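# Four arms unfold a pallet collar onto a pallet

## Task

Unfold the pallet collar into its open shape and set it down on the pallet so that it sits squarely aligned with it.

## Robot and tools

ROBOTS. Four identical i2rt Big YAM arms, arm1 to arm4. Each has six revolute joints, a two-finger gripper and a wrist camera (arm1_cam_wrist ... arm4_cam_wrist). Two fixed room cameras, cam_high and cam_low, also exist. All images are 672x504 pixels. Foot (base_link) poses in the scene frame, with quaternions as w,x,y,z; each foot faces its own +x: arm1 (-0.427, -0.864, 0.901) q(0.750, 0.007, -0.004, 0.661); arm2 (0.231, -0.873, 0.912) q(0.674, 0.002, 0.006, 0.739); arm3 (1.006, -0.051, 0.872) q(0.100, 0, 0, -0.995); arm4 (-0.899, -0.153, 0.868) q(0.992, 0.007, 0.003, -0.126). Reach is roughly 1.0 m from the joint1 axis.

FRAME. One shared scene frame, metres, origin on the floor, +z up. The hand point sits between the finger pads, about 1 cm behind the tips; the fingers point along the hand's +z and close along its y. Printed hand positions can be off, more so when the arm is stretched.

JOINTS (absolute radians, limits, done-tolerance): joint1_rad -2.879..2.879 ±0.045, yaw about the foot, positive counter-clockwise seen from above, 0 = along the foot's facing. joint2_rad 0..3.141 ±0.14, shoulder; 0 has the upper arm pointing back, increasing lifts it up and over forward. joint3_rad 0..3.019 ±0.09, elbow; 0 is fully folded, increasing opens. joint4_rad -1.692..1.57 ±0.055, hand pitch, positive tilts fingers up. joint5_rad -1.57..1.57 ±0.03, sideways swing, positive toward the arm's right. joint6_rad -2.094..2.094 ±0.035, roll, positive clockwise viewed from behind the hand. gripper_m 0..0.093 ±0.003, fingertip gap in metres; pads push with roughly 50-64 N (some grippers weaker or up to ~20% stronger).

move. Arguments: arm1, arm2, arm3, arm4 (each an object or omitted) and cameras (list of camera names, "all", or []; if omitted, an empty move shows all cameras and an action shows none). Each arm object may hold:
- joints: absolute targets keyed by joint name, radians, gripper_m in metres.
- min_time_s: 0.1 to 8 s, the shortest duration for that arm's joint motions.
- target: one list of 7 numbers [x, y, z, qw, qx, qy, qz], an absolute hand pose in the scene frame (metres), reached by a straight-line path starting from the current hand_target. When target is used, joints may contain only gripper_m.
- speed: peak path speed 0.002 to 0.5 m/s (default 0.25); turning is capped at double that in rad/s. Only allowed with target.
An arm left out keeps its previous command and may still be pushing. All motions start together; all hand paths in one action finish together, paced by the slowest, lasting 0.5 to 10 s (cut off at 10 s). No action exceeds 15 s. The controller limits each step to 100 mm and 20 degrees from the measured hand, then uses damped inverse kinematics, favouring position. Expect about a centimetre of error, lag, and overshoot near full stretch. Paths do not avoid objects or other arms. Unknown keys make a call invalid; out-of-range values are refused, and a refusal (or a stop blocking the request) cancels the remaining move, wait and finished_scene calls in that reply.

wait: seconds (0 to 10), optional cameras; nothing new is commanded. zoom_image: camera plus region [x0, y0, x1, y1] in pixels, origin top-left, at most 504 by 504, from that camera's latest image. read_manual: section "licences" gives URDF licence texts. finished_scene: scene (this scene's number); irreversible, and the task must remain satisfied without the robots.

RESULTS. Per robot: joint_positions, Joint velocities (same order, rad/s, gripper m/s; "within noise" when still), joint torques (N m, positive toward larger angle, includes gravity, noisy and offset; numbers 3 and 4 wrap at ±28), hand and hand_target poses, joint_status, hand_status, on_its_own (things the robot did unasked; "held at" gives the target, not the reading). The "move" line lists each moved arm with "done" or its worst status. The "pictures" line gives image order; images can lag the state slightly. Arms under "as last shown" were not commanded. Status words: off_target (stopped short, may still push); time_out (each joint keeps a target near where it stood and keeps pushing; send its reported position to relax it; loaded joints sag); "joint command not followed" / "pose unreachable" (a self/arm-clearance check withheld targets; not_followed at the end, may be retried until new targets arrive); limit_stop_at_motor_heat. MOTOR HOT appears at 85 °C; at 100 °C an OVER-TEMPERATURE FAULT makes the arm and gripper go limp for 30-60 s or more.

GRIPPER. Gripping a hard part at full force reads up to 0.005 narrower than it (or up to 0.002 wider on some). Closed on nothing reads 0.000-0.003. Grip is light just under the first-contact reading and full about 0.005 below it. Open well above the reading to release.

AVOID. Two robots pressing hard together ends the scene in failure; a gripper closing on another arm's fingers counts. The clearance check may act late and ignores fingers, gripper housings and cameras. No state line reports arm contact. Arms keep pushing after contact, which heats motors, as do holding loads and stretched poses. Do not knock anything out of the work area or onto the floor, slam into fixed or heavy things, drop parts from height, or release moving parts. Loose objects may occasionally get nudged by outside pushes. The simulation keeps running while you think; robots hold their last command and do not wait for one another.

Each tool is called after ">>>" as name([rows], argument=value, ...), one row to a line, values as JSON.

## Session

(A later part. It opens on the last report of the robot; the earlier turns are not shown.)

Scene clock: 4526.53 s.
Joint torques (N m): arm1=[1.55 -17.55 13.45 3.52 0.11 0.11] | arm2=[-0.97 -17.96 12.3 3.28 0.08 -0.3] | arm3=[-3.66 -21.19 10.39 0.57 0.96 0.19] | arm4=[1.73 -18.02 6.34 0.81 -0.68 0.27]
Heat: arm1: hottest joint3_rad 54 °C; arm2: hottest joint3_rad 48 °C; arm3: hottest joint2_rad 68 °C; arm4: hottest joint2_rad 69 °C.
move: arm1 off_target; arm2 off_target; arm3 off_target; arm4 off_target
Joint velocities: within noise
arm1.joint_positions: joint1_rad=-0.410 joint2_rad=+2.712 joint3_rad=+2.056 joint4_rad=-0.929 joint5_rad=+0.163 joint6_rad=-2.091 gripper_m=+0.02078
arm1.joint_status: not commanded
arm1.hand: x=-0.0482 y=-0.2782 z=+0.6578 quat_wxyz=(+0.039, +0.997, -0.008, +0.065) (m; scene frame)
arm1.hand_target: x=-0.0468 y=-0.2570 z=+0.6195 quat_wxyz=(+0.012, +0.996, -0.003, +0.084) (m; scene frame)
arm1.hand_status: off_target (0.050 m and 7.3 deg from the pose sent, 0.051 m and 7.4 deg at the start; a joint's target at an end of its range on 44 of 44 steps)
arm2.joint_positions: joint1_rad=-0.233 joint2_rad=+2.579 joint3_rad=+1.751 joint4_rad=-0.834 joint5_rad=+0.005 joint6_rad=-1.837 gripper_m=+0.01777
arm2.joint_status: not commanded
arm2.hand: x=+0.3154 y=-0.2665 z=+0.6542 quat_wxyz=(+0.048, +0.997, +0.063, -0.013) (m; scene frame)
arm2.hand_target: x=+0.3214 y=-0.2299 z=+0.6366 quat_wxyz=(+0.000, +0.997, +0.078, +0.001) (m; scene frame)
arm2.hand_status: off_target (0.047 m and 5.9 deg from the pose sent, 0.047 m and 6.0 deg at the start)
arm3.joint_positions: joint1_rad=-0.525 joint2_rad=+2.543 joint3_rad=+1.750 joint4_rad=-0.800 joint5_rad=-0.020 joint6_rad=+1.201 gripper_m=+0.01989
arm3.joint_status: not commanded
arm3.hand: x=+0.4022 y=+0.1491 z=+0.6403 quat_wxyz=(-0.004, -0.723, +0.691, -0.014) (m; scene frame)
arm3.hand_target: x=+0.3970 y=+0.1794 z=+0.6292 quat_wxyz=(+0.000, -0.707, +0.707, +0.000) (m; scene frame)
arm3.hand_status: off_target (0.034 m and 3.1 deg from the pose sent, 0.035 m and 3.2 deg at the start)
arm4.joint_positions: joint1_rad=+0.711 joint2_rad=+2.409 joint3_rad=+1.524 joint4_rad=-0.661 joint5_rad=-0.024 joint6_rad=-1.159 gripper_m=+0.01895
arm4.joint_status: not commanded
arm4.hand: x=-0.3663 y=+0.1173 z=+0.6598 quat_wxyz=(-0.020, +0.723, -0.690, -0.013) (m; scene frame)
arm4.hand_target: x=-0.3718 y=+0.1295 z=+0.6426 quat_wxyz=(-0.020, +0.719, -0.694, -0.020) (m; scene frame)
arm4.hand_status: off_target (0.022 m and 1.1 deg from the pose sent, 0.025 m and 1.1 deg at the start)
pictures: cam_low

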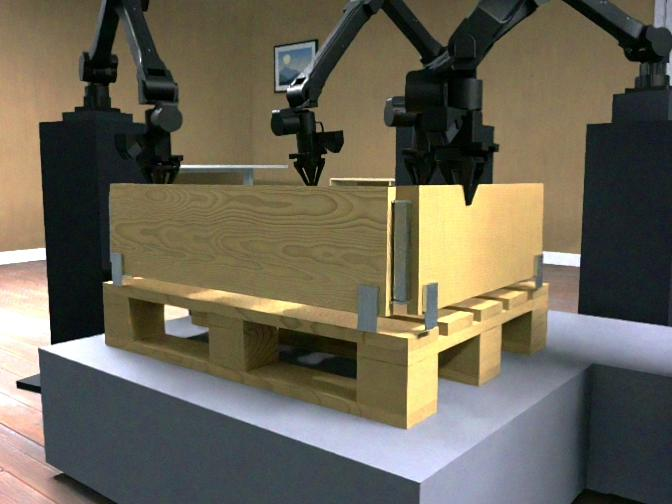

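>>> move(arm1={"target": [-0.044, -0.258, 0.592, 0.003, 0.9962, 0.0436, 0.0763], "speed": 0.05}, arm2={"target": [0.321, -0.236, 0.612, 0, 0.9969, 0.0785, 0], "speed": 0.05}, arm3={"target": [0.397, 0.172, 0.608, 0, 0.7071, -0.7071, 0], "speed": 0.05}, arm4={"target": [-0.372, 0.126, 0.626, -0.02, 0.7193, -0.6947, -0.02], "speed": 0.05}, cameras=["cam_low"])

>>> zoom_image(camera="cam_low", region=[500, 220, 570, 320])

>>> zoom_image(camera="cam_low", region=[350, 260, 450, 360])

>>> zoom_image(camera="cam_low", region=[95, 220, 195, 320])

Scene clock: 4541.80 s.
Joint torques (N m): arm1=[1.26 -15.79 11.96 4.81 0.11 0.11] | arm2=[-1.44 -16.38 10.13 5.11 0.06 -0.33] | arm3=[-3.25 -19.19 9.77 1.87 0.94 0.27] | arm4=[1.44 -16.15 6.16 1.55 -0.59 0.2]
Heat: arm1: hottest joint3_rad 53 °C; arm2: hottest joint3_rad 48 °C; arm3: hottest joint2_rad 66 °C; arm4: hottest joint2_rad 66 °C.
move: arm1 off_target; arm2 off_target; arm3 off_target; arm4 off_target
Joint velocities: within noise
arm1.joint_positions: joint1_rad=-0.410 joint2_rad=+2.713 joint3_rad=+2.056 joint4_rad=-0.925 joint5_rad=+0.163 joint6_rad=-2.091 gripper_m=+0.02078
arm1.joint_status: not commanded
arm1.hand: x=-0.0481 y=-0.2776 z=+0.6571 quat_wxyz=(+0.038, +0.997, -0.008, +0.066) (m; scene frame)
arm1.hand_target: x=-0.0495 y=-0.2661 z=+0.5992 quat_wxyz=(+0.014, +0.996, -0.005, +0.083) (m; scene frame)
arm1.hand_status: off_target (0.068 m and 7.2 deg from the pose sent, 0.069 m and 7.3 deg at the start; a joint's target at an end of its range on 44 of 44 steps)
arm2.joint_positions: joint1_rad=-0.233 joint2_rad=+2.580 joint3_rad=+1.751 joint4_rad=-0.830 joint5_rad=+0.005 joint6_rad=-1.836 gripper_m=+0.01777
arm2.joint_status: not commanded
arm2.hand: x=+0.3155 y=-0.2656 z=+0.6537 quat_wxyz=(+0.046, +0.997, +0.063, -0.012) (m; scene frame)
arm2.hand_target: x=+0.3203 y=-0.2410 z=+0.6175 quat_wxyz=(+0.001, +0.997, +0.078, +0.000) (m; scene frame)
arm2.hand_status: off_target (0.051 m and 5.7 deg from the pose sent, 0.052 m and 6.0 deg at the start)
arm3.joint_positions: joint1_rad=-0.524 joint2_rad=+2.545 joint3_rad=+1.750 joint4_rad=-0.797 joint5_rad=-0.020 joint6_rad=+1.203 gripper_m=+0.01989
arm3.joint_status: not commanded
arm3.hand: x=+0.4019 y=+0.1487 z=+0.6391 quat_wxyz=(-0.005, -0.722, +0.691, -0.013) (m; scene frame)
arm3.hand_target: x=+0.3998 y=+0.1708 z=+0.6101 quat_wxyz=(+0.000, -0.707, +0.707, +0.000) (m; scene frame)
arm3.hand_status: off_target (0.039 m and 3.0 deg from the pose sent, 0.040 m and 3.1 deg at the start)
arm4.joint_positions: joint1_rad=+0.711 joint2_rad=+2.412 joint3_rad=+1.524 joint4_rad=-0.655 joint5_rad=-0.026 joint6_rad=-1.159 gripper_m=+0.01895
arm4.joint_status: not commanded
arm4.hand: x=-0.3661 y=+0.1178 z=+0.6581 quat_wxyz=(-0.021, +0.723, -0.690, -0.013) (m; scene frame)
arm4.hand_target: x=-0.3737 y=+0.1249 z=+0.6276 quat_wxyz=(-0.020, +0.719, -0.694, -0.020) (m; scene frame)
arm4.hand_status: off_target (0.034 m and 1.0 deg from the pose sent, 0.035 m and 1.1 deg at the start)
pictures: cam_low

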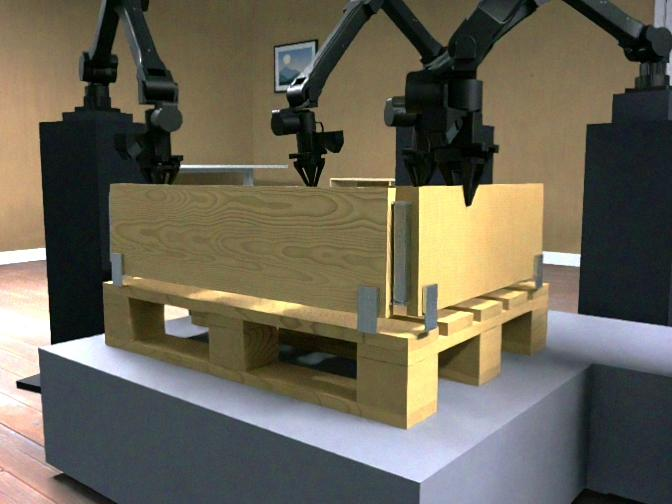

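Scaled by 5.040 from the camera's 672x504 image, which has a finer 960x720 frame.

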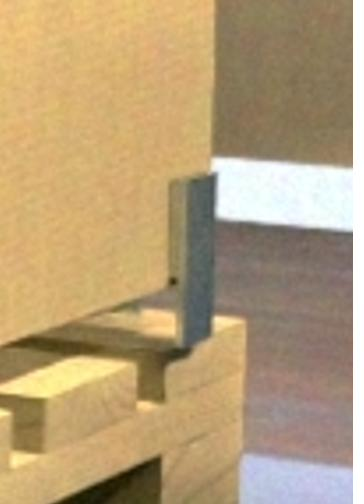

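Scaled by 5.040 from the camera's 672x504 image, which has a finer 960x720 frame.

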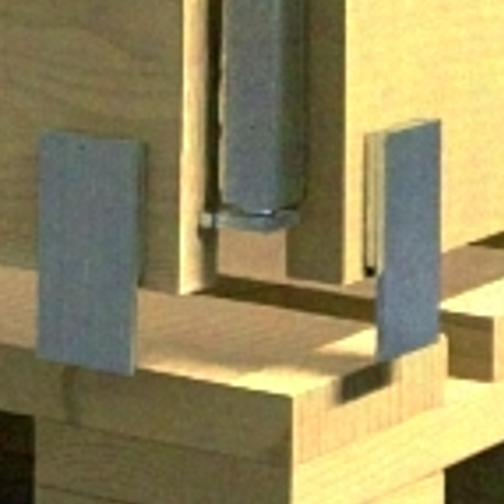

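Scaled by 5.040 from the camera's 672x504 image, which has a finer 960x720 frame.

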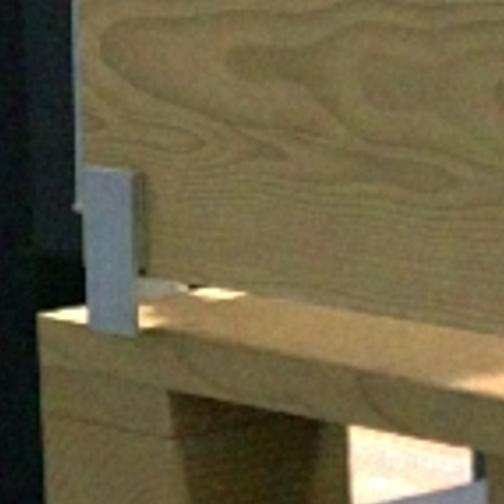

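>>> move(arm1={"target": [-0.044, -0.290, 0.675, 0.003, 0.9962, 0.0436, 0.0763], "speed": 0.06}, arm2={"target": [0.320, -0.278, 0.680, 0, 0.9969, 0.0785, 0], "speed": 0.06}, arm3={"target": [0.399, 0.146, 0.625, 0, 0.7071, -0.7071, 0], "speed": 0.06}, arm4={"target": [-0.372, 0.100, 0.645, -0.02, 0.7193, -0.6947, -0.02], "speed": 0.06}, cameras=["cam_low"])

>>> zoom_image(camera="cam_low", region=[500, 220, 570, 320])

>>> zoom_image(camera="cam_low", region=[350, 260, 450, 360])

>>> zoom_image(camera="cam_low", region=[95, 220, 195, 320])

Scene clock: 4567.77 s.
Joint torques (N m): arm1=[-0.32 -26.64 5.2 -0.38 0.12 0.12] | arm2=[-1.85 -26.17 2.82 -1.29 0.14 -0.41] | arm3=[-0.38 -23.18 6.28 1.85 0.54 0.53] | arm4=[-1.14 -20.25 3.73 0.27 -0.22 -0.22]
Heat: arm1: hottest joint3_rad 51 °C; arm2: hottest joint2_rad 45 °C; arm3: hottest joint2_rad 63 °C; arm4: hottest joint2_rad 63 °C.
move: arm1 off_target; arm2 off_target; arm3 off_target; arm4 off_target
Joint velocities: within noise
arm1.joint_positions: joint1_rad=-0.410 joint2_rad=+2.654 joint3_rad=+1.939 joint4_rad=-0.800 joint5_rad=+0.165 joint6_rad=-2.091 gripper_m=+0.02078
arm1.joint_status: not commanded
arm1.hand: x=-0.0498 y=-0.2814 z=+0.6620 quat_wxyz=(+0.009, +0.996, -0.011, +0.084) (m; scene frame)
arm1.hand_target: x=-0.0445 y=-0.2896 z=+0.6744 quat_wxyz=(+0.015, +0.996, -0.016, +0.084) (m; scene frame)
arm1.hand_status: off_target (0.017 m and 6.4 deg from the pose sent, 0.022 m and 7.2 deg at the start; a joint's target at an end of its range on 59 of 59 steps)
arm2.joint_positions: joint1_rad=-0.233 joint2_rad=+2.507 joint3_rad=+1.610 joint4_rad=-0.655 joint5_rad=+0.001 joint6_rad=-1.834 gripper_m=+0.01776
arm2.joint_status: not commanded
arm2.hand: x=+0.3142 y=-0.2703 z=+0.6616 quat_wxyz=(-0.006, +0.998, +0.061, -0.004) (m; scene frame)
arm2.hand_target: x=+0.3199 y=-0.2777 z=+0.6791 quat_wxyz=(+0.000, +0.997, +0.078, +0.000) (m; scene frame)
arm2.hand_status: off_target (0.021 m and 2.2 deg from the pose sent, 0.029 m and 5.8 deg at the start)
arm3.joint_positions: joint1_rad=-0.520 joint2_rad=+2.543 joint3_rad=+1.750 joint4_rad=-0.792 joint5_rad=-0.011 joint6_rad=+1.209 gripper_m=+0.01989
arm3.joint_status: not commanded
arm3.hand: x=+0.4001 y=+0.1486 z=+0.6400 quat_wxyz=(-0.002, -0.722, +0.692, -0.009) (m; scene frame)
arm3.hand_target: x=+0.3995 y=+0.1459 z=+0.6254 quat_wxyz=(+0.000, -0.707, +0.707, -0.001) (m; scene frame)
arm3.hand_status: off_target (0.015 m and 2.6 deg from the pose sent, 0.015 m and 3.0 deg at the start)
arm4.joint_positions: joint1_rad=+0.706 joint2_rad=+2.412 joint3_rad=+1.505 joint4_rad=-0.619 joint5_rad=-0.036 joint6_rad=-1.160 gripper_m=+0.01895
arm4.joint_status: not commanded
arm4.hand: x=-0.3672 y=+0.1165 z=+0.6537 quat_wxyz=(-0.031, +0.722, -0.691, -0.015) (m; scene frame)
arm4.hand_target: x=-0.3721 y=+0.1004 z=+0.6453 quat_wxyz=(-0.020, +0.719, -0.695, -0.020) (m; scene frame)
arm4.hand_status: off_target (0.019 m and 1.5 deg from the pose sent, 0.023 m and 1.0 deg at the start)
pictures: cam_low

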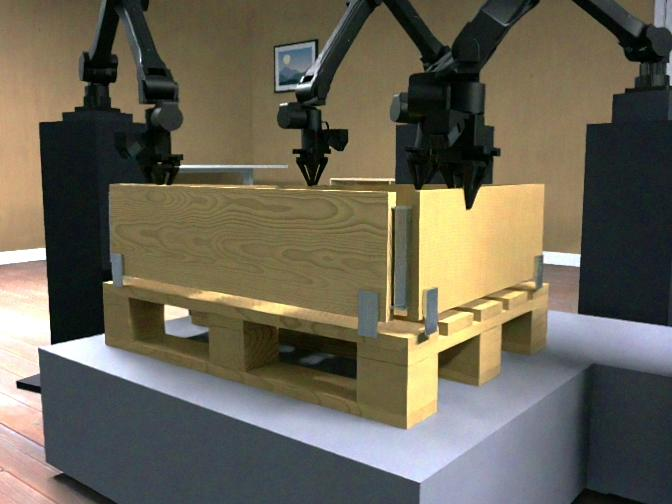

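Scaled by 5.040 from the camera's 672x504 image, which has a finer 960x720 frame.

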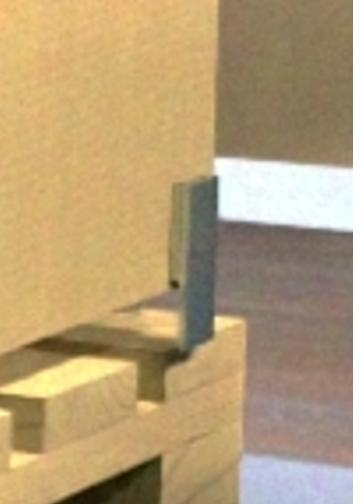

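Scaled by 5.040 from the camera's 672x504 image, which has a finer 960x720 frame.

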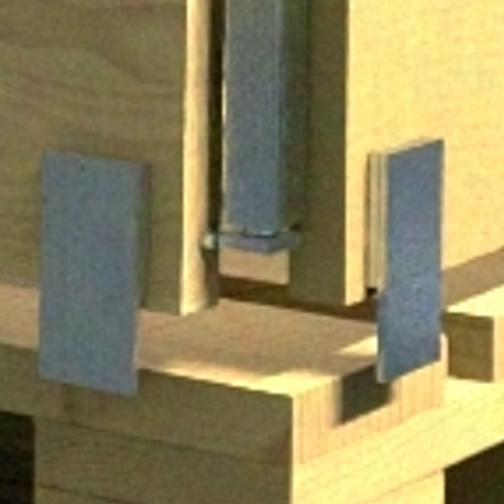

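Scaled by 5.040 from the camera's 672x504 image, which has a finer 960x720 frame.

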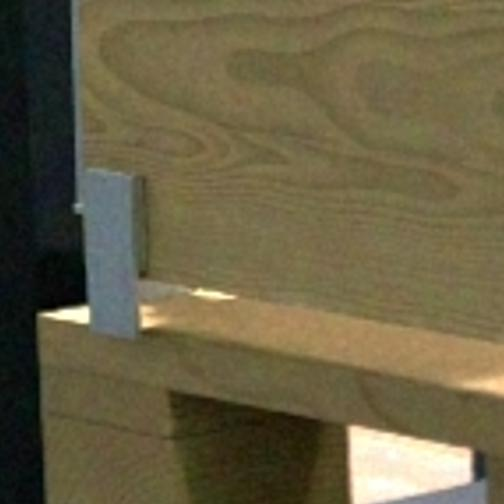

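>>> move(arm1={"target": [-0.044, -0.296, 0.645, 0.003, 0.9962, 0.0436, 0.0763], "speed": 0.06}, arm2={"target": [0.320, -0.285, 0.648, 0, 0.9969, 0.0785, 0], "speed": 0.06}, arm3={"target": [0.399, 0.138, 0.608, 0, 0.7071, -0.7071, 0], "speed": 0.06}, arm4={"target": [-0.372, 0.098, 0.625, -0.02, 0.7193, -0.6947, -0.02], "speed": 0.06}, cameras=["cam_low"])

>>> zoom_image(camera="cam_low", region=[500, 220, 570, 320])

>>> zoom_image(camera="cam_low", region=[350, 260, 450, 360])

>>> zoom_image(camera="cam_low", region=[95, 220, 195, 320])

Scene clock: 4582.23 s.
Joint torques (N m): arm1=[-0.67 -22.89 5.74 0.69 0.1 0.12] | arm2=[-1.85 -21.07 3.45 0.2 0.14 -0.42] | arm3=[-0.09 -20.72 6.23 2.76 0.5 0.63] | arm4=[-1.2 -17.32 4.4 1.11 -0.12 -0.25]
Heat: arm1: hottest joint3_rad 48 °C; arm2: hottest joint2_rad 45 °C; arm3: hottest joint2_rad 63 °C; arm4: hottest joint2_rad 63 °C.
move: arm1 off_target; arm2 off_target; arm3 off_target; arm4 off_target
Joint velocities: within noise
arm1.joint_positions: joint1_rad=-0.410 joint2_rad=+2.654 joint3_rad=+1.934 joint4_rad=-0.782 joint5_rad=+0.166 joint6_rad=-2.091 gripper_m=+0.02078
arm1.joint_status: not commanded
arm1.hand: x=-0.0487 y=-0.2795 z=+0.6610 quat_wxyz=(+0.004, +0.996, -0.012, +0.087) (m; scene frame)
arm1.hand_target: x=-0.0449 y=-0.2959 z=+0.6452 quat_wxyz=(+0.015, +0.996, -0.018, +0.084) (m; scene frame)
arm1.hand_status: off_target (0.023 m and 6.5 deg from the pose sent, 0.023 m and 6.4 deg at the start; a joint's target at an end of its range on 46 of 46 steps)
arm2.joint_positions: joint1_rad=-0.233 joint2_rad=+2.507 joint3_rad=+1.603 joint4_rad=-0.634 joint5_rad=+0.001 joint6_rad=-1.834 gripper_m=+0.01776
arm2.joint_status: not commanded
arm2.hand: x=+0.3144 y=-0.2688 z=+0.6601 quat_wxyz=(-0.014, +0.998, +0.061, -0.002) (m; scene frame)
arm2.hand_target: x=+0.3198 y=-0.2849 z=+0.6484 quat_wxyz=(+0.000, +0.997, +0.078, +0.000) (m; scene frame)
arm2.hand_status: off_target (0.021 m and 2.5 deg from the pose sent, 0.021 m and 2.2 deg at the start)
arm3.joint_positions: joint1_rad=-0.515 joint2_rad=+2.543 joint3_rad=+1.750 joint4_rad=-0.789 joint5_rad=-0.009 joint6_rad=+1.211 gripper_m=+0.01989
arm3.joint_status: not commanded
arm3.hand: x=+0.3984 y=+0.1459 z=+0.6399 quat_wxyz=(-0.002, -0.723, +0.691, -0.007) (m; scene frame)
arm3.hand_target: x=+0.4008 y=+0.1378 z=+0.6095 quat_wxyz=(+0.000, -0.708, +0.707, -0.001) (m; scene frame)
arm3.hand_status: off_target (0.033 m and 2.7 deg from the pose sent, 0.034 m and 2.6 deg at the start)
arm4.joint_positions: joint1_rad=+0.706 joint2_rad=+2.412 joint3_rad=+1.504 joint4_rad=-0.614 joint5_rad=-0.038 joint6_rad=-1.163 gripper_m=+0.01895
arm4.joint_status: not commanded
arm4.hand: x=-0.3668 y=+0.1166 z=+0.6534 quat_wxyz=(-0.033, +0.723, -0.690, -0.016) (m; scene frame)
arm4.hand_target: x=-0.3734 y=+0.0980 z=+0.6264 quat_wxyz=(-0.020, +0.719, -0.694, -0.020) (m; scene frame)
arm4.hand_status: off_target (0.034 m and 1.7 deg from the pose sent, 0.034 m and 1.4 deg at the start)
pictures: cam_low

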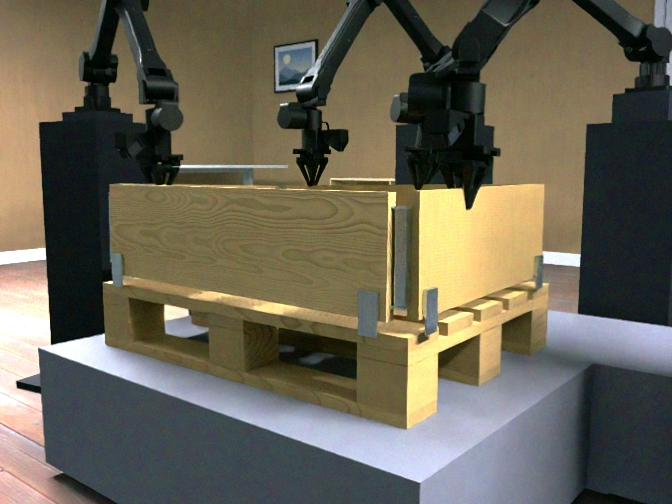

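Scaled by 5.040 from the camera's 672x504 image, which has a finer 960x720 frame.

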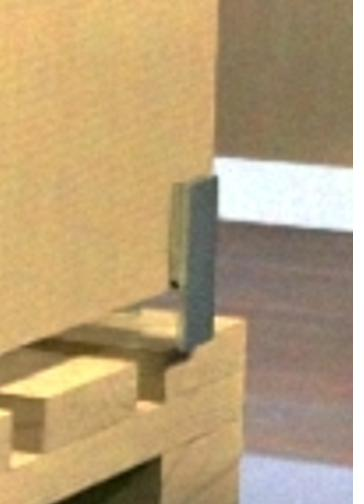

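Scaled by 5.040 from the camera's 672x504 image, which has a finer 960x720 frame.

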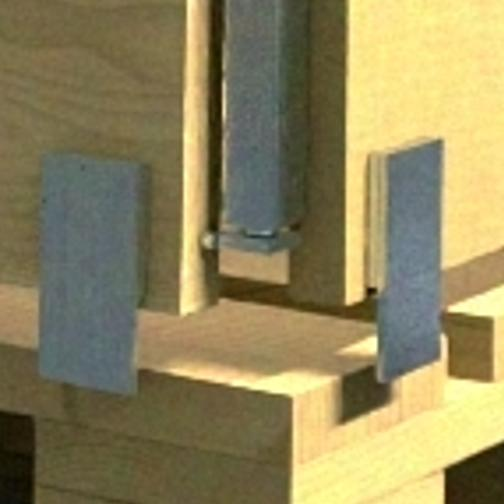

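Scaled by 5.040 from the camera's 672x504 image, which has a finer 960x720 frame.

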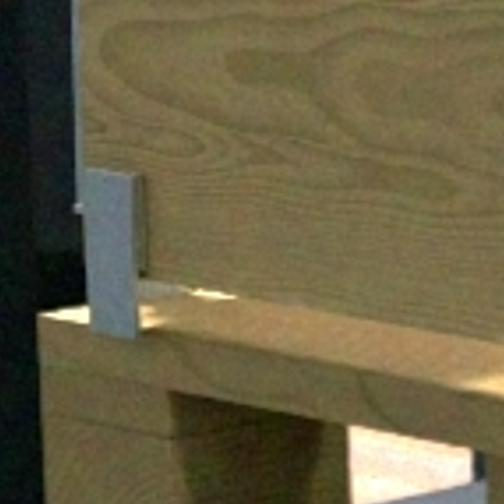

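>>> wait(seconds=0.1, cameras=["arm1_cam_wrist", "arm2_cam_wrist", "arm3_cam_wrist", "arm4_cam_wrist"])

>>> zoom_image(camera="arm3_cam_wrist", region=[0, 320, 130, 504])

>>> zoom_image(camera="arm4_cam_wrist", region=[540, 320, 672, 504])

>>> zoom_image(camera="arm2_cam_wrist", region=[280, 150, 672, 504])

Scene clock: 4599.60 s.
Joint torques (N m): arm1=[-0.67 -22.89 5.74 0.69 0.1 0.12] | arm2=[-2.14 -21.19 3.47 0.25 0.14 -0.41] | arm3=[-0.09 -20.78 6.35 2.81 0.52 0.64] | arm4=[-1.32 -17.38 4.38 1.1 -0.12 -0.24]
Heat: arm1: hottest joint3_rad 45 °C; arm2: hottest joint2_rad 45 °C; arm3: hottest joint2_rad 63 °C; arm4: hottest joint2_rad 62 °C.
Joint velocities: within noise
arm1.joint_positions: joint1_rad=-0.410 joint2_rad=+2.654 joint3_rad=+1.934 joint4_rad=-0.782 joint5_rad=+0.166 joint6_rad=-2.091 gripper_m=+0.02078
arm1.joint_status: not commanded
arm1.hand: x=-0.0487 y=-0.2795 z=+0.6610 quat_wxyz=(+0.004, +0.996, -0.012, +0.087) (m; scene frame)
arm1.hand_target: x=-0.0449 y=-0.2959 z=+0.6452 quat_wxyz=(+0.015, +0.996, -0.018, +0.084) (m; scene frame)
arm1.hand_status: off_target (0.023 m and 6.5 deg from the pose sent, 0.023 m and 6.4 deg at the start; a joint's target at an end of its range on 46 of 46 steps)
arm2.joint_positions: joint1_rad=-0.233 joint2_rad=+2.507 joint3_rad=+1.603 joint4_rad=-0.634 joint5_rad=+0.001 joint6_rad=-1.834 gripper_m=+0.01776
arm2.joint_status: not commanded
arm2.hand: x=+0.3144 y=-0.2688 z=+0.6601 quat_wxyz=(-0.014, +0.998, +0.061, -0.002) (m; scene frame)
arm2.hand_target: x=+0.3198 y=-0.2849 z=+0.6484 quat_wxyz=(+0.000, +0.997, +0.078, +0.000) (m; scene frame)
arm2.hand_status: off_target (0.021 m and 2.5 deg from the pose sent, 0.021 m and 2.2 deg at the start)
arm3.joint_positions: joint1_rad=-0.515 joint2_rad=+2.543 joint3_rad=+1.750 joint4_rad=-0.789 joint5_rad=-0.009 joint6_rad=+1.211 gripper_m=+0.01989
arm3.joint_status: not commanded
arm3.hand: x=+0.3984 y=+0.1459 z=+0.6399 quat_wxyz=(-0.002, -0.723, +0.691, -0.007) (m; scene frame)
arm3.hand_target: x=+0.4008 y=+0.1378 z=+0.6095 quat_wxyz=(+0.000, -0.708, +0.707, -0.001) (m; scene frame)
arm3.hand_status: off_target (0.033 m and 2.7 deg from the pose sent, 0.034 m and 2.6 deg at the start)
arm4.joint_positions: joint1_rad=+0.706 joint2_rad=+2.412 joint3_rad=+1.504 joint4_rad=-0.614 joint5_rad=-0.038 joint6_rad=-1.163 gripper_m=+0.01895
arm4.joint_status: not commanded
arm4.hand: x=-0.3668 y=+0.1166 z=+0.6534 quat_wxyz=(-0.033, +0.723, -0.690, -0.016) (m; scene frame)
arm4.hand_target: x=-0.3734 y=+0.0980 z=+0.6264 quat_wxyz=(-0.020, +0.719, -0.694, -0.020) (m; scene frame)
arm4.hand_status: off_target (0.034 m and 1.7 deg from the pose sent, 0.034 m and 1.4 deg at the start)
wait: 0.10 s; at rest from the start
pictures: arm1_cam_wrist, arm2_cam_wrist, arm3_cam_wrist, arm4_cam_wrist

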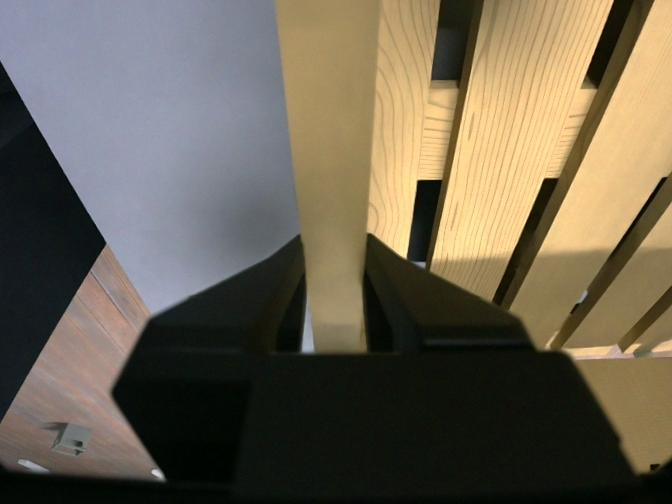

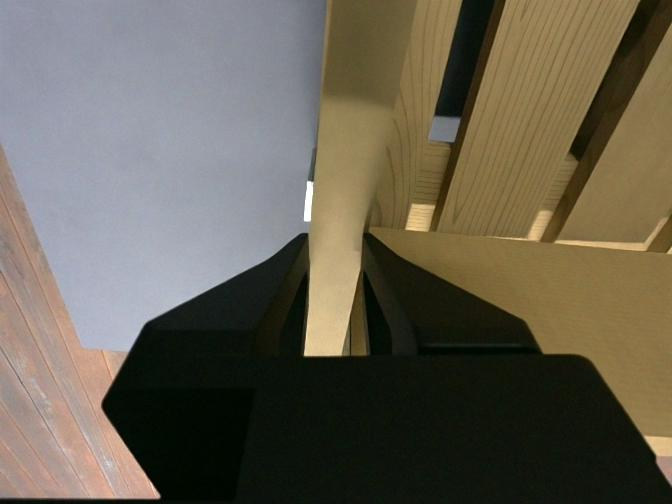

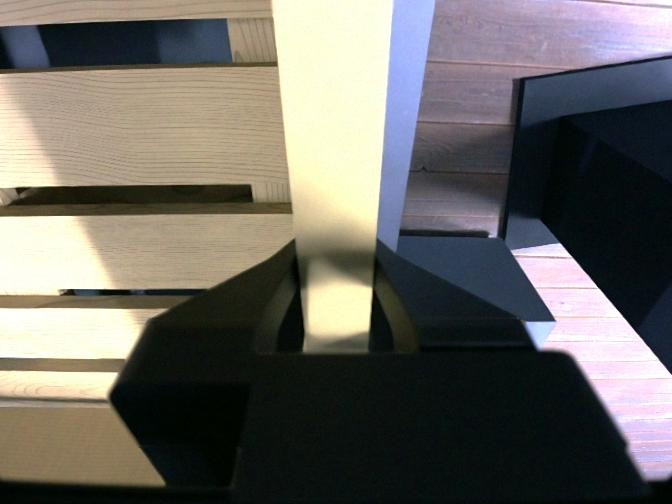

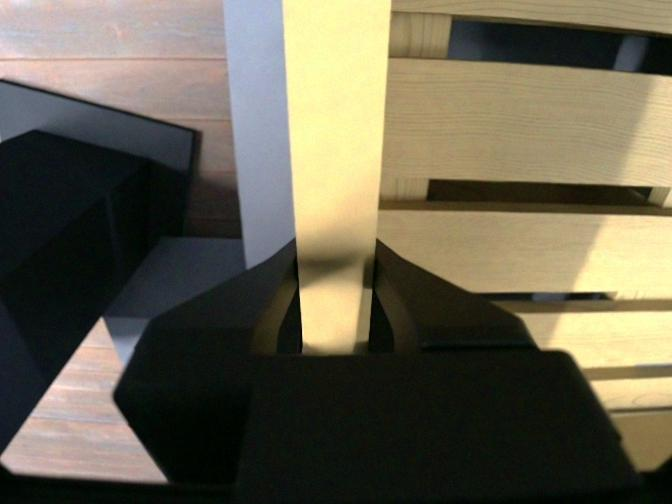

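Scaled by 2.739 from the camera's 672x504 image, which has a finer 960x720 frame.

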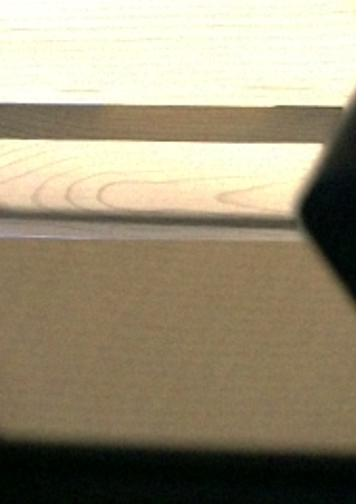

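Scaled by 2.739 from the camera's 672x504 image, which has a finer 960x720 frame.

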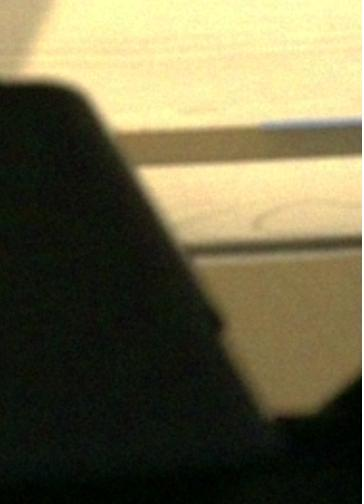

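Scaled by 1.286 from the camera's 672x504 image, which has a finer 960x720 frame.

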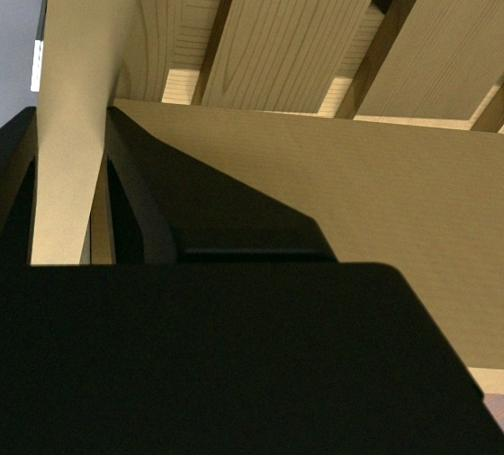

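>>> wait(seconds=0.2, cameras=["all"])

>>> zoom_image(camera="cam_low", region=[350, 260, 450, 360])

>>> zoom_image(camera="cam_low", region=[500, 220, 570, 320])

>>> zoom_image(camera="cam_low", region=[95, 220, 195, 320])

Scene clock: 4644.27 s.
Joint torques (N m): arm1=[-0.67 -22.89 5.74 0.7 0.1 0.12] | arm2=[-1.79 -21.13 3.45 0.2 0.12 -0.44] | arm3=[0.03 -20.78 6.31 2.77 0.48 0.63] | arm4=[-1.38 -17.32 4.38 1.11 -0.11 -0.23]
Heat: arm1: hottest joint2_rad 44 °C; arm2: hottest joint2_rad 45 °C; arm3: hottest joint2_rad 62 °C; arm4: hottest joint2_rad 60 °C.
Joint velocities: within noise
arm1.joint_positions: joint1_rad=-0.410 joint2_rad=+2.654 joint3_rad=+1.934 joint4_rad=-0.782 joint5_rad=+0.166 joint6_rad=-2.091 gripper_m=+0.02078
arm1.joint_status: not commanded
arm1.hand: x=-0.0487 y=-0.2795 z=+0.6610 quat_wxyz=(+0.004, +0.996, -0.012, +0.087) (m; scene frame)
arm1.hand_target: x=-0.0449 y=-0.2959 z=+0.6452 quat_wxyz=(+0.015, +0.996, -0.018, +0.084) (m; scene frame)
arm1.hand_status: off_target (0.023 m and 6.5 deg from the pose sent, 0.023 m and 6.4 deg at the start; a joint's target at an end of its range on 46 of 46 steps)
arm2.joint_positions: joint1_rad=-0.233 joint2_rad=+2.507 joint3_rad=+1.603 joint4_rad=-0.634 joint5_rad=+0.001 joint6_rad=-1.834 gripper_m=+0.01776
arm2.joint_status: not commanded
arm2.hand: x=+0.3144 y=-0.2688 z=+0.6601 quat_wxyz=(-0.014, +0.998, +0.061, -0.002) (m; scene frame)
arm2.hand_target: x=+0.3198 y=-0.2849 z=+0.6484 quat_wxyz=(+0.000, +0.997, +0.078, +0.000) (m; scene frame)
arm2.hand_status: off_target (0.021 m and 2.5 deg from the pose sent, 0.021 m and 2.2 deg at the start)
arm3.joint_positions: joint1_rad=-0.515 joint2_rad=+2.543 joint3_rad=+1.750 joint4_rad=-0.789 joint5_rad=-0.009 joint6_rad=+1.211 gripper_m=+0.01989
arm3.joint_status: not commanded
arm3.hand: x=+0.3984 y=+0.1459 z=+0.6399 quat_wxyz=(-0.002, -0.723, +0.691, -0.007) (m; scene frame)
arm3.hand_target: x=+0.4008 y=+0.1378 z=+0.6095 quat_wxyz=(+0.000, -0.708, +0.707, -0.001) (m; scene frame)
arm3.hand_status: off_target (0.033 m and 2.7 deg from the pose sent, 0.034 m and 2.6 deg at the start)
arm4.joint_positions: joint1_rad=+0.706 joint2_rad=+2.412 joint3_rad=+1.504 joint4_rad=-0.614 joint5_rad=-0.038 joint6_rad=-1.163 gripper_m=+0.01895
arm4.joint_status: not commanded
arm4.hand: x=-0.3668 y=+0.1166 z=+0.6534 quat_wxyz=(-0.033, +0.723, -0.690, -0.016) (m; scene frame)
arm4.hand_target: x=-0.3734 y=+0.0980 z=+0.6264 quat_wxyz=(-0.020, +0.719, -0.694, -0.020) (m; scene frame)
arm4.hand_status: off_target (0.034 m and 1.7 deg from the pose sent, 0.034 m and 1.4 deg at the start)
wait: 0.20 s; at rest from the start
pictures: arm1_cam_wrist, arm2_cam_wrist, arm3_cam_wrist, arm4_cam_wrist, cam_high, cam_low

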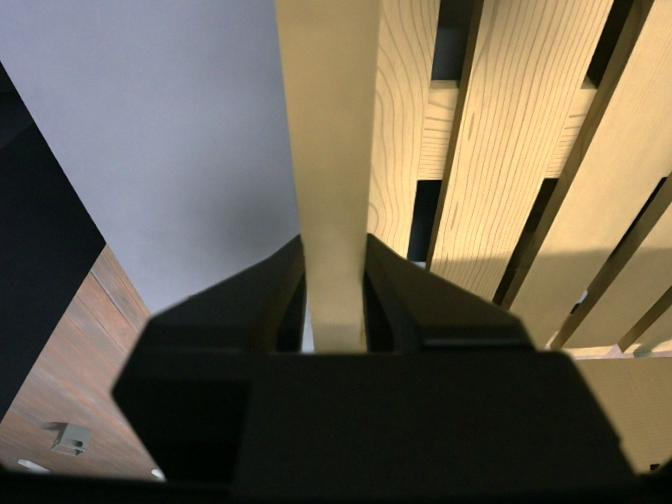

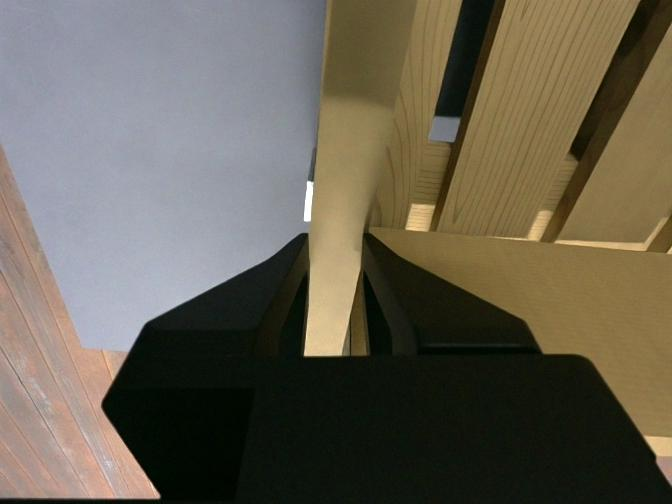

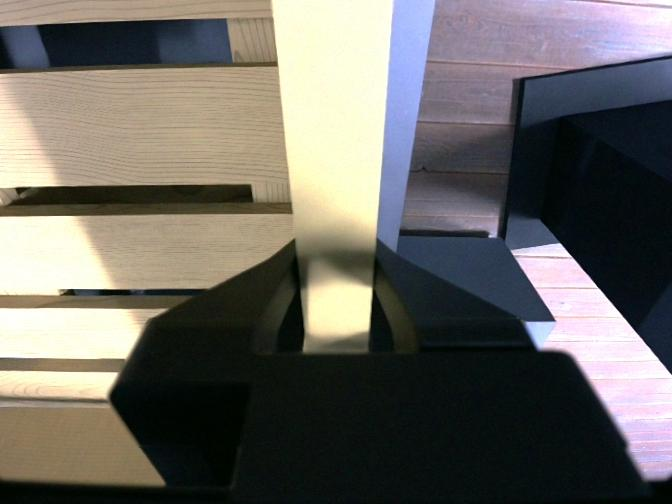

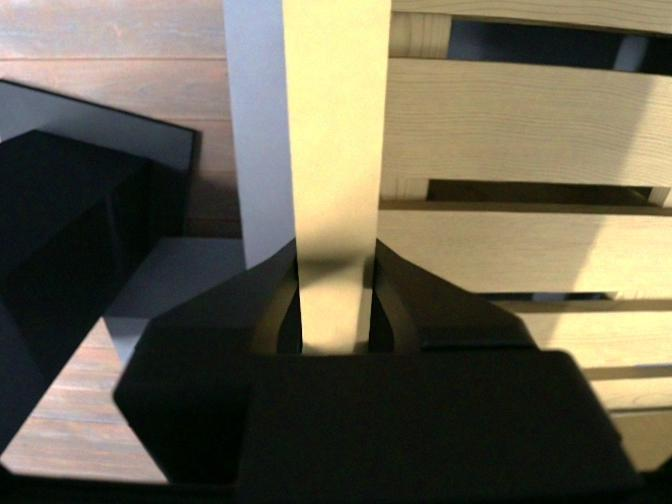

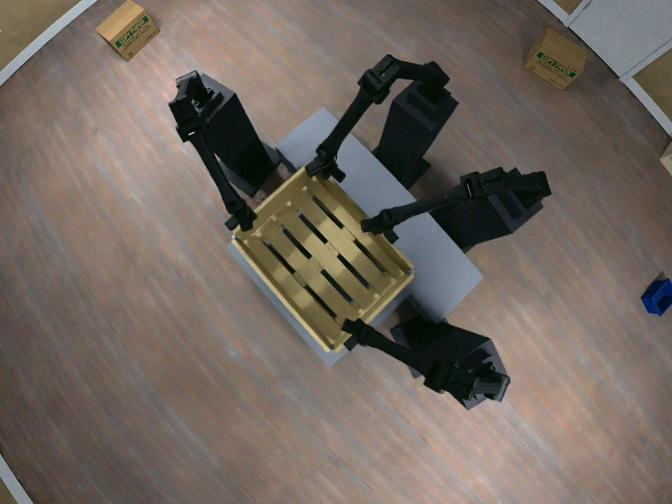

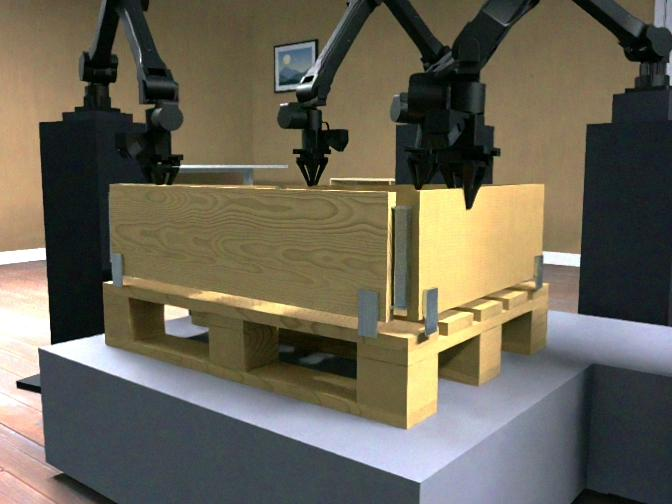

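Scaled by 5.040 from the camera's 672x504 image, which has a finer 960x720 frame.

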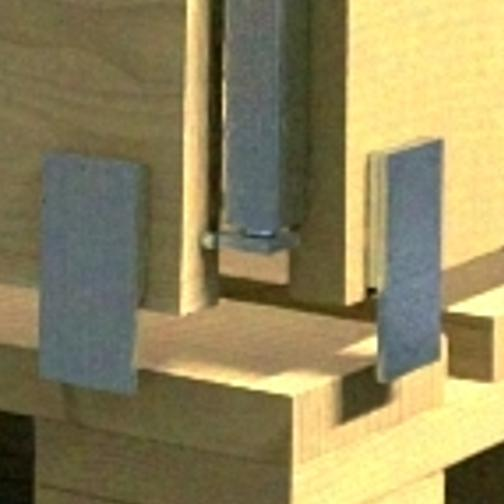

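Scaled by 5.040 from the camera's 672x504 image, which has a finer 960x720 frame.

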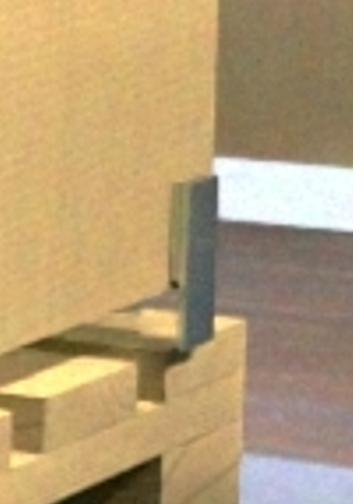

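Scaled by 5.040 from the camera's 672x504 image, which has a finer 960x720 frame.

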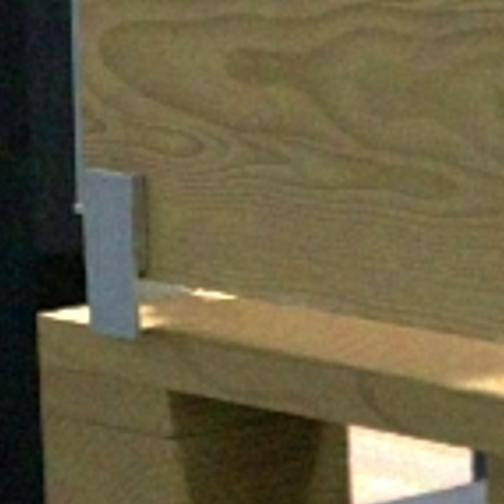

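>>> zoom_image(camera="arm2_cam_wrist", region=[260, 0, 460, 260])

>>> zoom_image(camera="arm1_cam_wrist", region=[240, 0, 440, 260])

>>> zoom_image(camera="arm3_cam_wrist", region=[0, 340, 140, 504])

>>> zoom_image(camera="arm4_cam_wrist", region=[560, 320, 672, 450])

Scaled by 1.938 from the camera's 672x504 image, which has a finer 960x720 frame.

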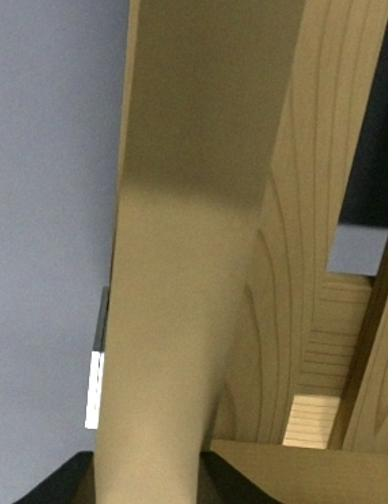

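Scaled by 1.938 from the camera's 672x504 image, which has a finer 960x720 frame.

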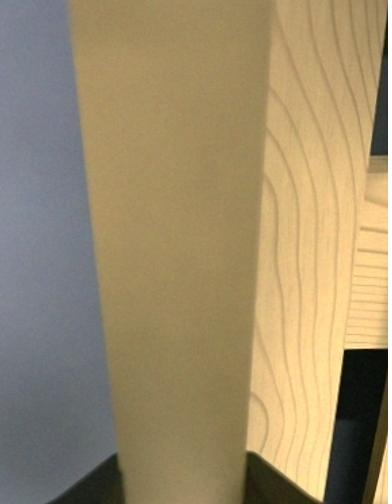

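Scaled by 3.073 from the camera's 672x504 image, which has a finer 960x720 frame.

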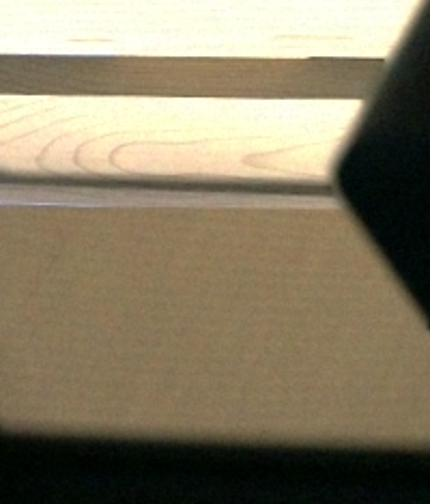

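Scaled by 3.877 from the camera's 672x504 image, which has a finer 960x720 frame.

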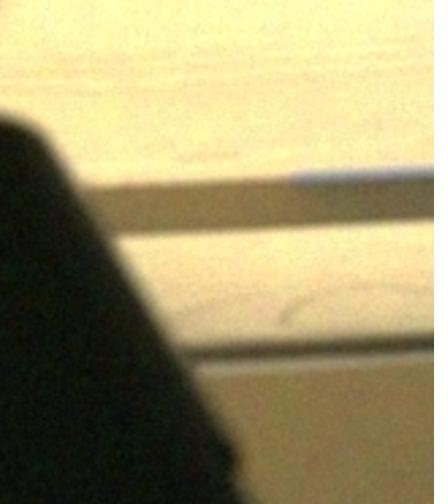

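>>> move(arm1={"target": [-0.0449, -0.302, 0.690, 0.008, 0.9962, 0.0436, 0.0763], "speed": 0.05}, arm2={"target": [0.3188, -0.292, 0.692, 0.012, 0.9968, 0.0785, 0.0], "speed": 0.05}, arm3={"target": [0.4008, 0.128, 0.612, 0, 0.7071, -0.7071, 0], "speed": 0.05}, arm4={"target": [-0.3734, 0.092, 0.628, -0.02, 0.7193, -0.6947, -0.02], "speed": 0.05}, cameras=["arm2_cam_wrist", "cam_low"])

>>> zoom_image(camera="cam_low", region=[350, 260, 450, 360])

>>> zoom_image(camera="arm2_cam_wrist", region=[260, 0, 460, 260])

Scene clock: 4805.20 s.
Joint torques (N m): arm1=[-0.79 -27.93 4.71 -1.46 0.11 0.11] | arm2=[-1.67 -26.52 2.43 -2.85 0.36 -0.39] | arm3=[-0.03 -21.6 5.5 2.36 0.16 0.67] | arm4=[-1.14 -18.02 4.71 0.55 -0.34 -0.19]
Heat: arm1: hottest joint2_rad 45 °C; arm2: hottest joint2_rad 45 °C; arm3: hottest joint2_rad 60 °C; arm4: hottest joint2_rad 57 °C.
move: arm1 off_target; arm2 off_target; arm3 off_target; arm4 off_target
Joint velocities: within noise
arm1.joint_positions: joint1_rad=-0.410 joint2_rad=+2.628 joint3_rad=+1.890 joint4_rad=-0.773 joint5_rad=+0.172 joint6_rad=-2.091 gripper_m=+0.02078
arm1.joint_status: not commanded
arm1.hand: x=-0.0530 y=-0.2890 z=+0.6647 quat_wxyz=(+0.009, +0.996, -0.011, +0.087) (m; scene frame)
arm1.hand_target: x=-0.0453 y=-0.3011 z=+0.6886 quat_wxyz=(+0.020, +0.996, -0.018, +0.085) (m; scene frame)
arm1.hand_status: off_target (0.030 m and 6.4 deg from the pose sent, 0.037 m and 6.5 deg at the start; a joint's target at an end of its range on 53 of 53 steps)
arm2.joint_positions: joint1_rad=-0.230 joint2_rad=+2.481 joint3_rad=+1.574 joint4_rad=-0.638 joint5_rad=+0.000 joint6_rad=-1.834 gripper_m=+0.01775
arm2.joint_status: not commanded
arm2.hand: x=+0.3115 y=-0.2757 z=+0.6680 quat_wxyz=(-0.010, +0.998, +0.063, -0.003) (m; scene frame)
arm2.hand_target: x=+0.3185 y=-0.2911 z=+0.6904 quat_wxyz=(+0.012, +0.997, +0.078, +0.000) (m; scene frame)
arm2.hand_status: off_target (0.030 m and 3.1 deg from the pose sent, 0.040 m and 3.5 deg at the start)
arm3.joint_positions: joint1_rad=-0.503 joint2_rad=+2.538 joint3_rad=+1.740 joint4_rad=-0.771 joint5_rad=+0.000 joint6_rad=+1.222 gripper_m=+0.01989
arm3.joint_status: not commanded
arm3.hand: x=+0.3958 y=+0.1404 z=+0.6402 quat_wxyz=(+0.000, -0.723, +0.691, +0.000) (m; scene frame)
arm3.hand_target: x=+0.4021 y=+0.1280 z=+0.6132 quat_wxyz=(+0.000, -0.708, +0.707, -0.001) (m; scene frame)
arm3.hand_status: off_target (0.031 m and 2.6 deg from the pose sent, 0.033 m and 2.7 deg at the start)
arm4.joint_positions: joint1_rad=+0.693 joint2_rad=+2.414 joint3_rad=+1.483 joint4_rad=-0.595 joint5_rad=-0.033 joint6_rad=-1.175 gripper_m=+0.01895
arm4.joint_status: not commanded
arm4.hand: x=-0.3698 y=+0.1063 z=+0.6474 quat_wxyz=(-0.031, +0.723, -0.690, -0.014) (m; scene frame)
arm4.hand_target: x=-0.3741 y=+0.0921 z=+0.6288 quat_wxyz=(-0.020, +0.719, -0.694, -0.020) (m; scene frame)
arm4.hand_status: off_target (0.024 m and 1.5 deg from the pose sent, 0.036 m and 1.7 deg at the start)
pictures: arm2_cam_wrist, cam_low

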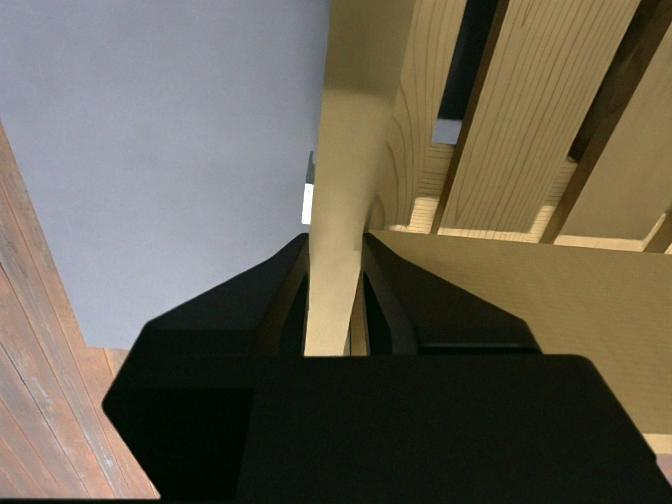

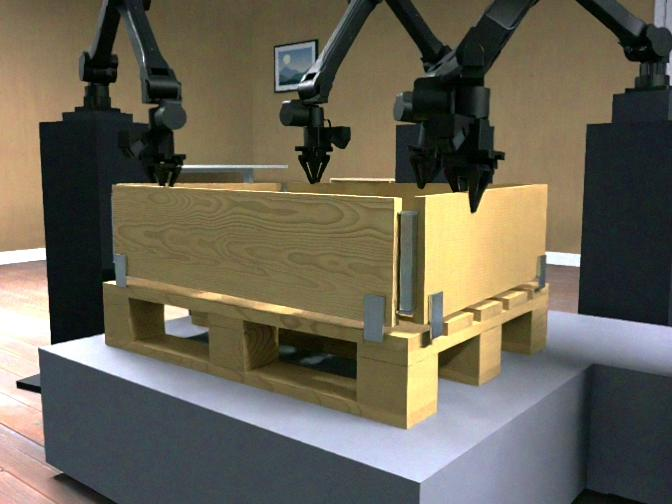

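Scaled by 5.040 from the camera's 672x504 image, which has a finer 960x720 frame.

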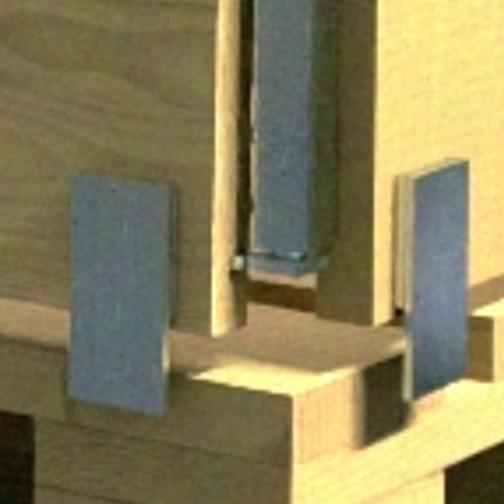

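Scaled by 1.938 from the camera's 672x504 image, which has a finer 960x720 frame.

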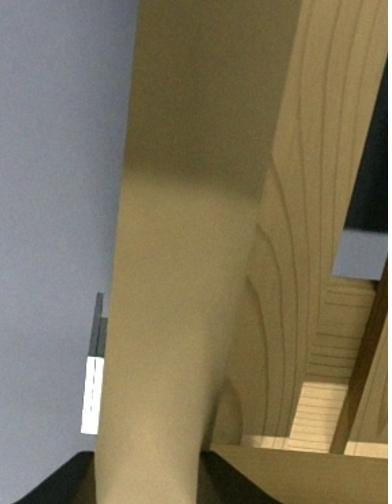

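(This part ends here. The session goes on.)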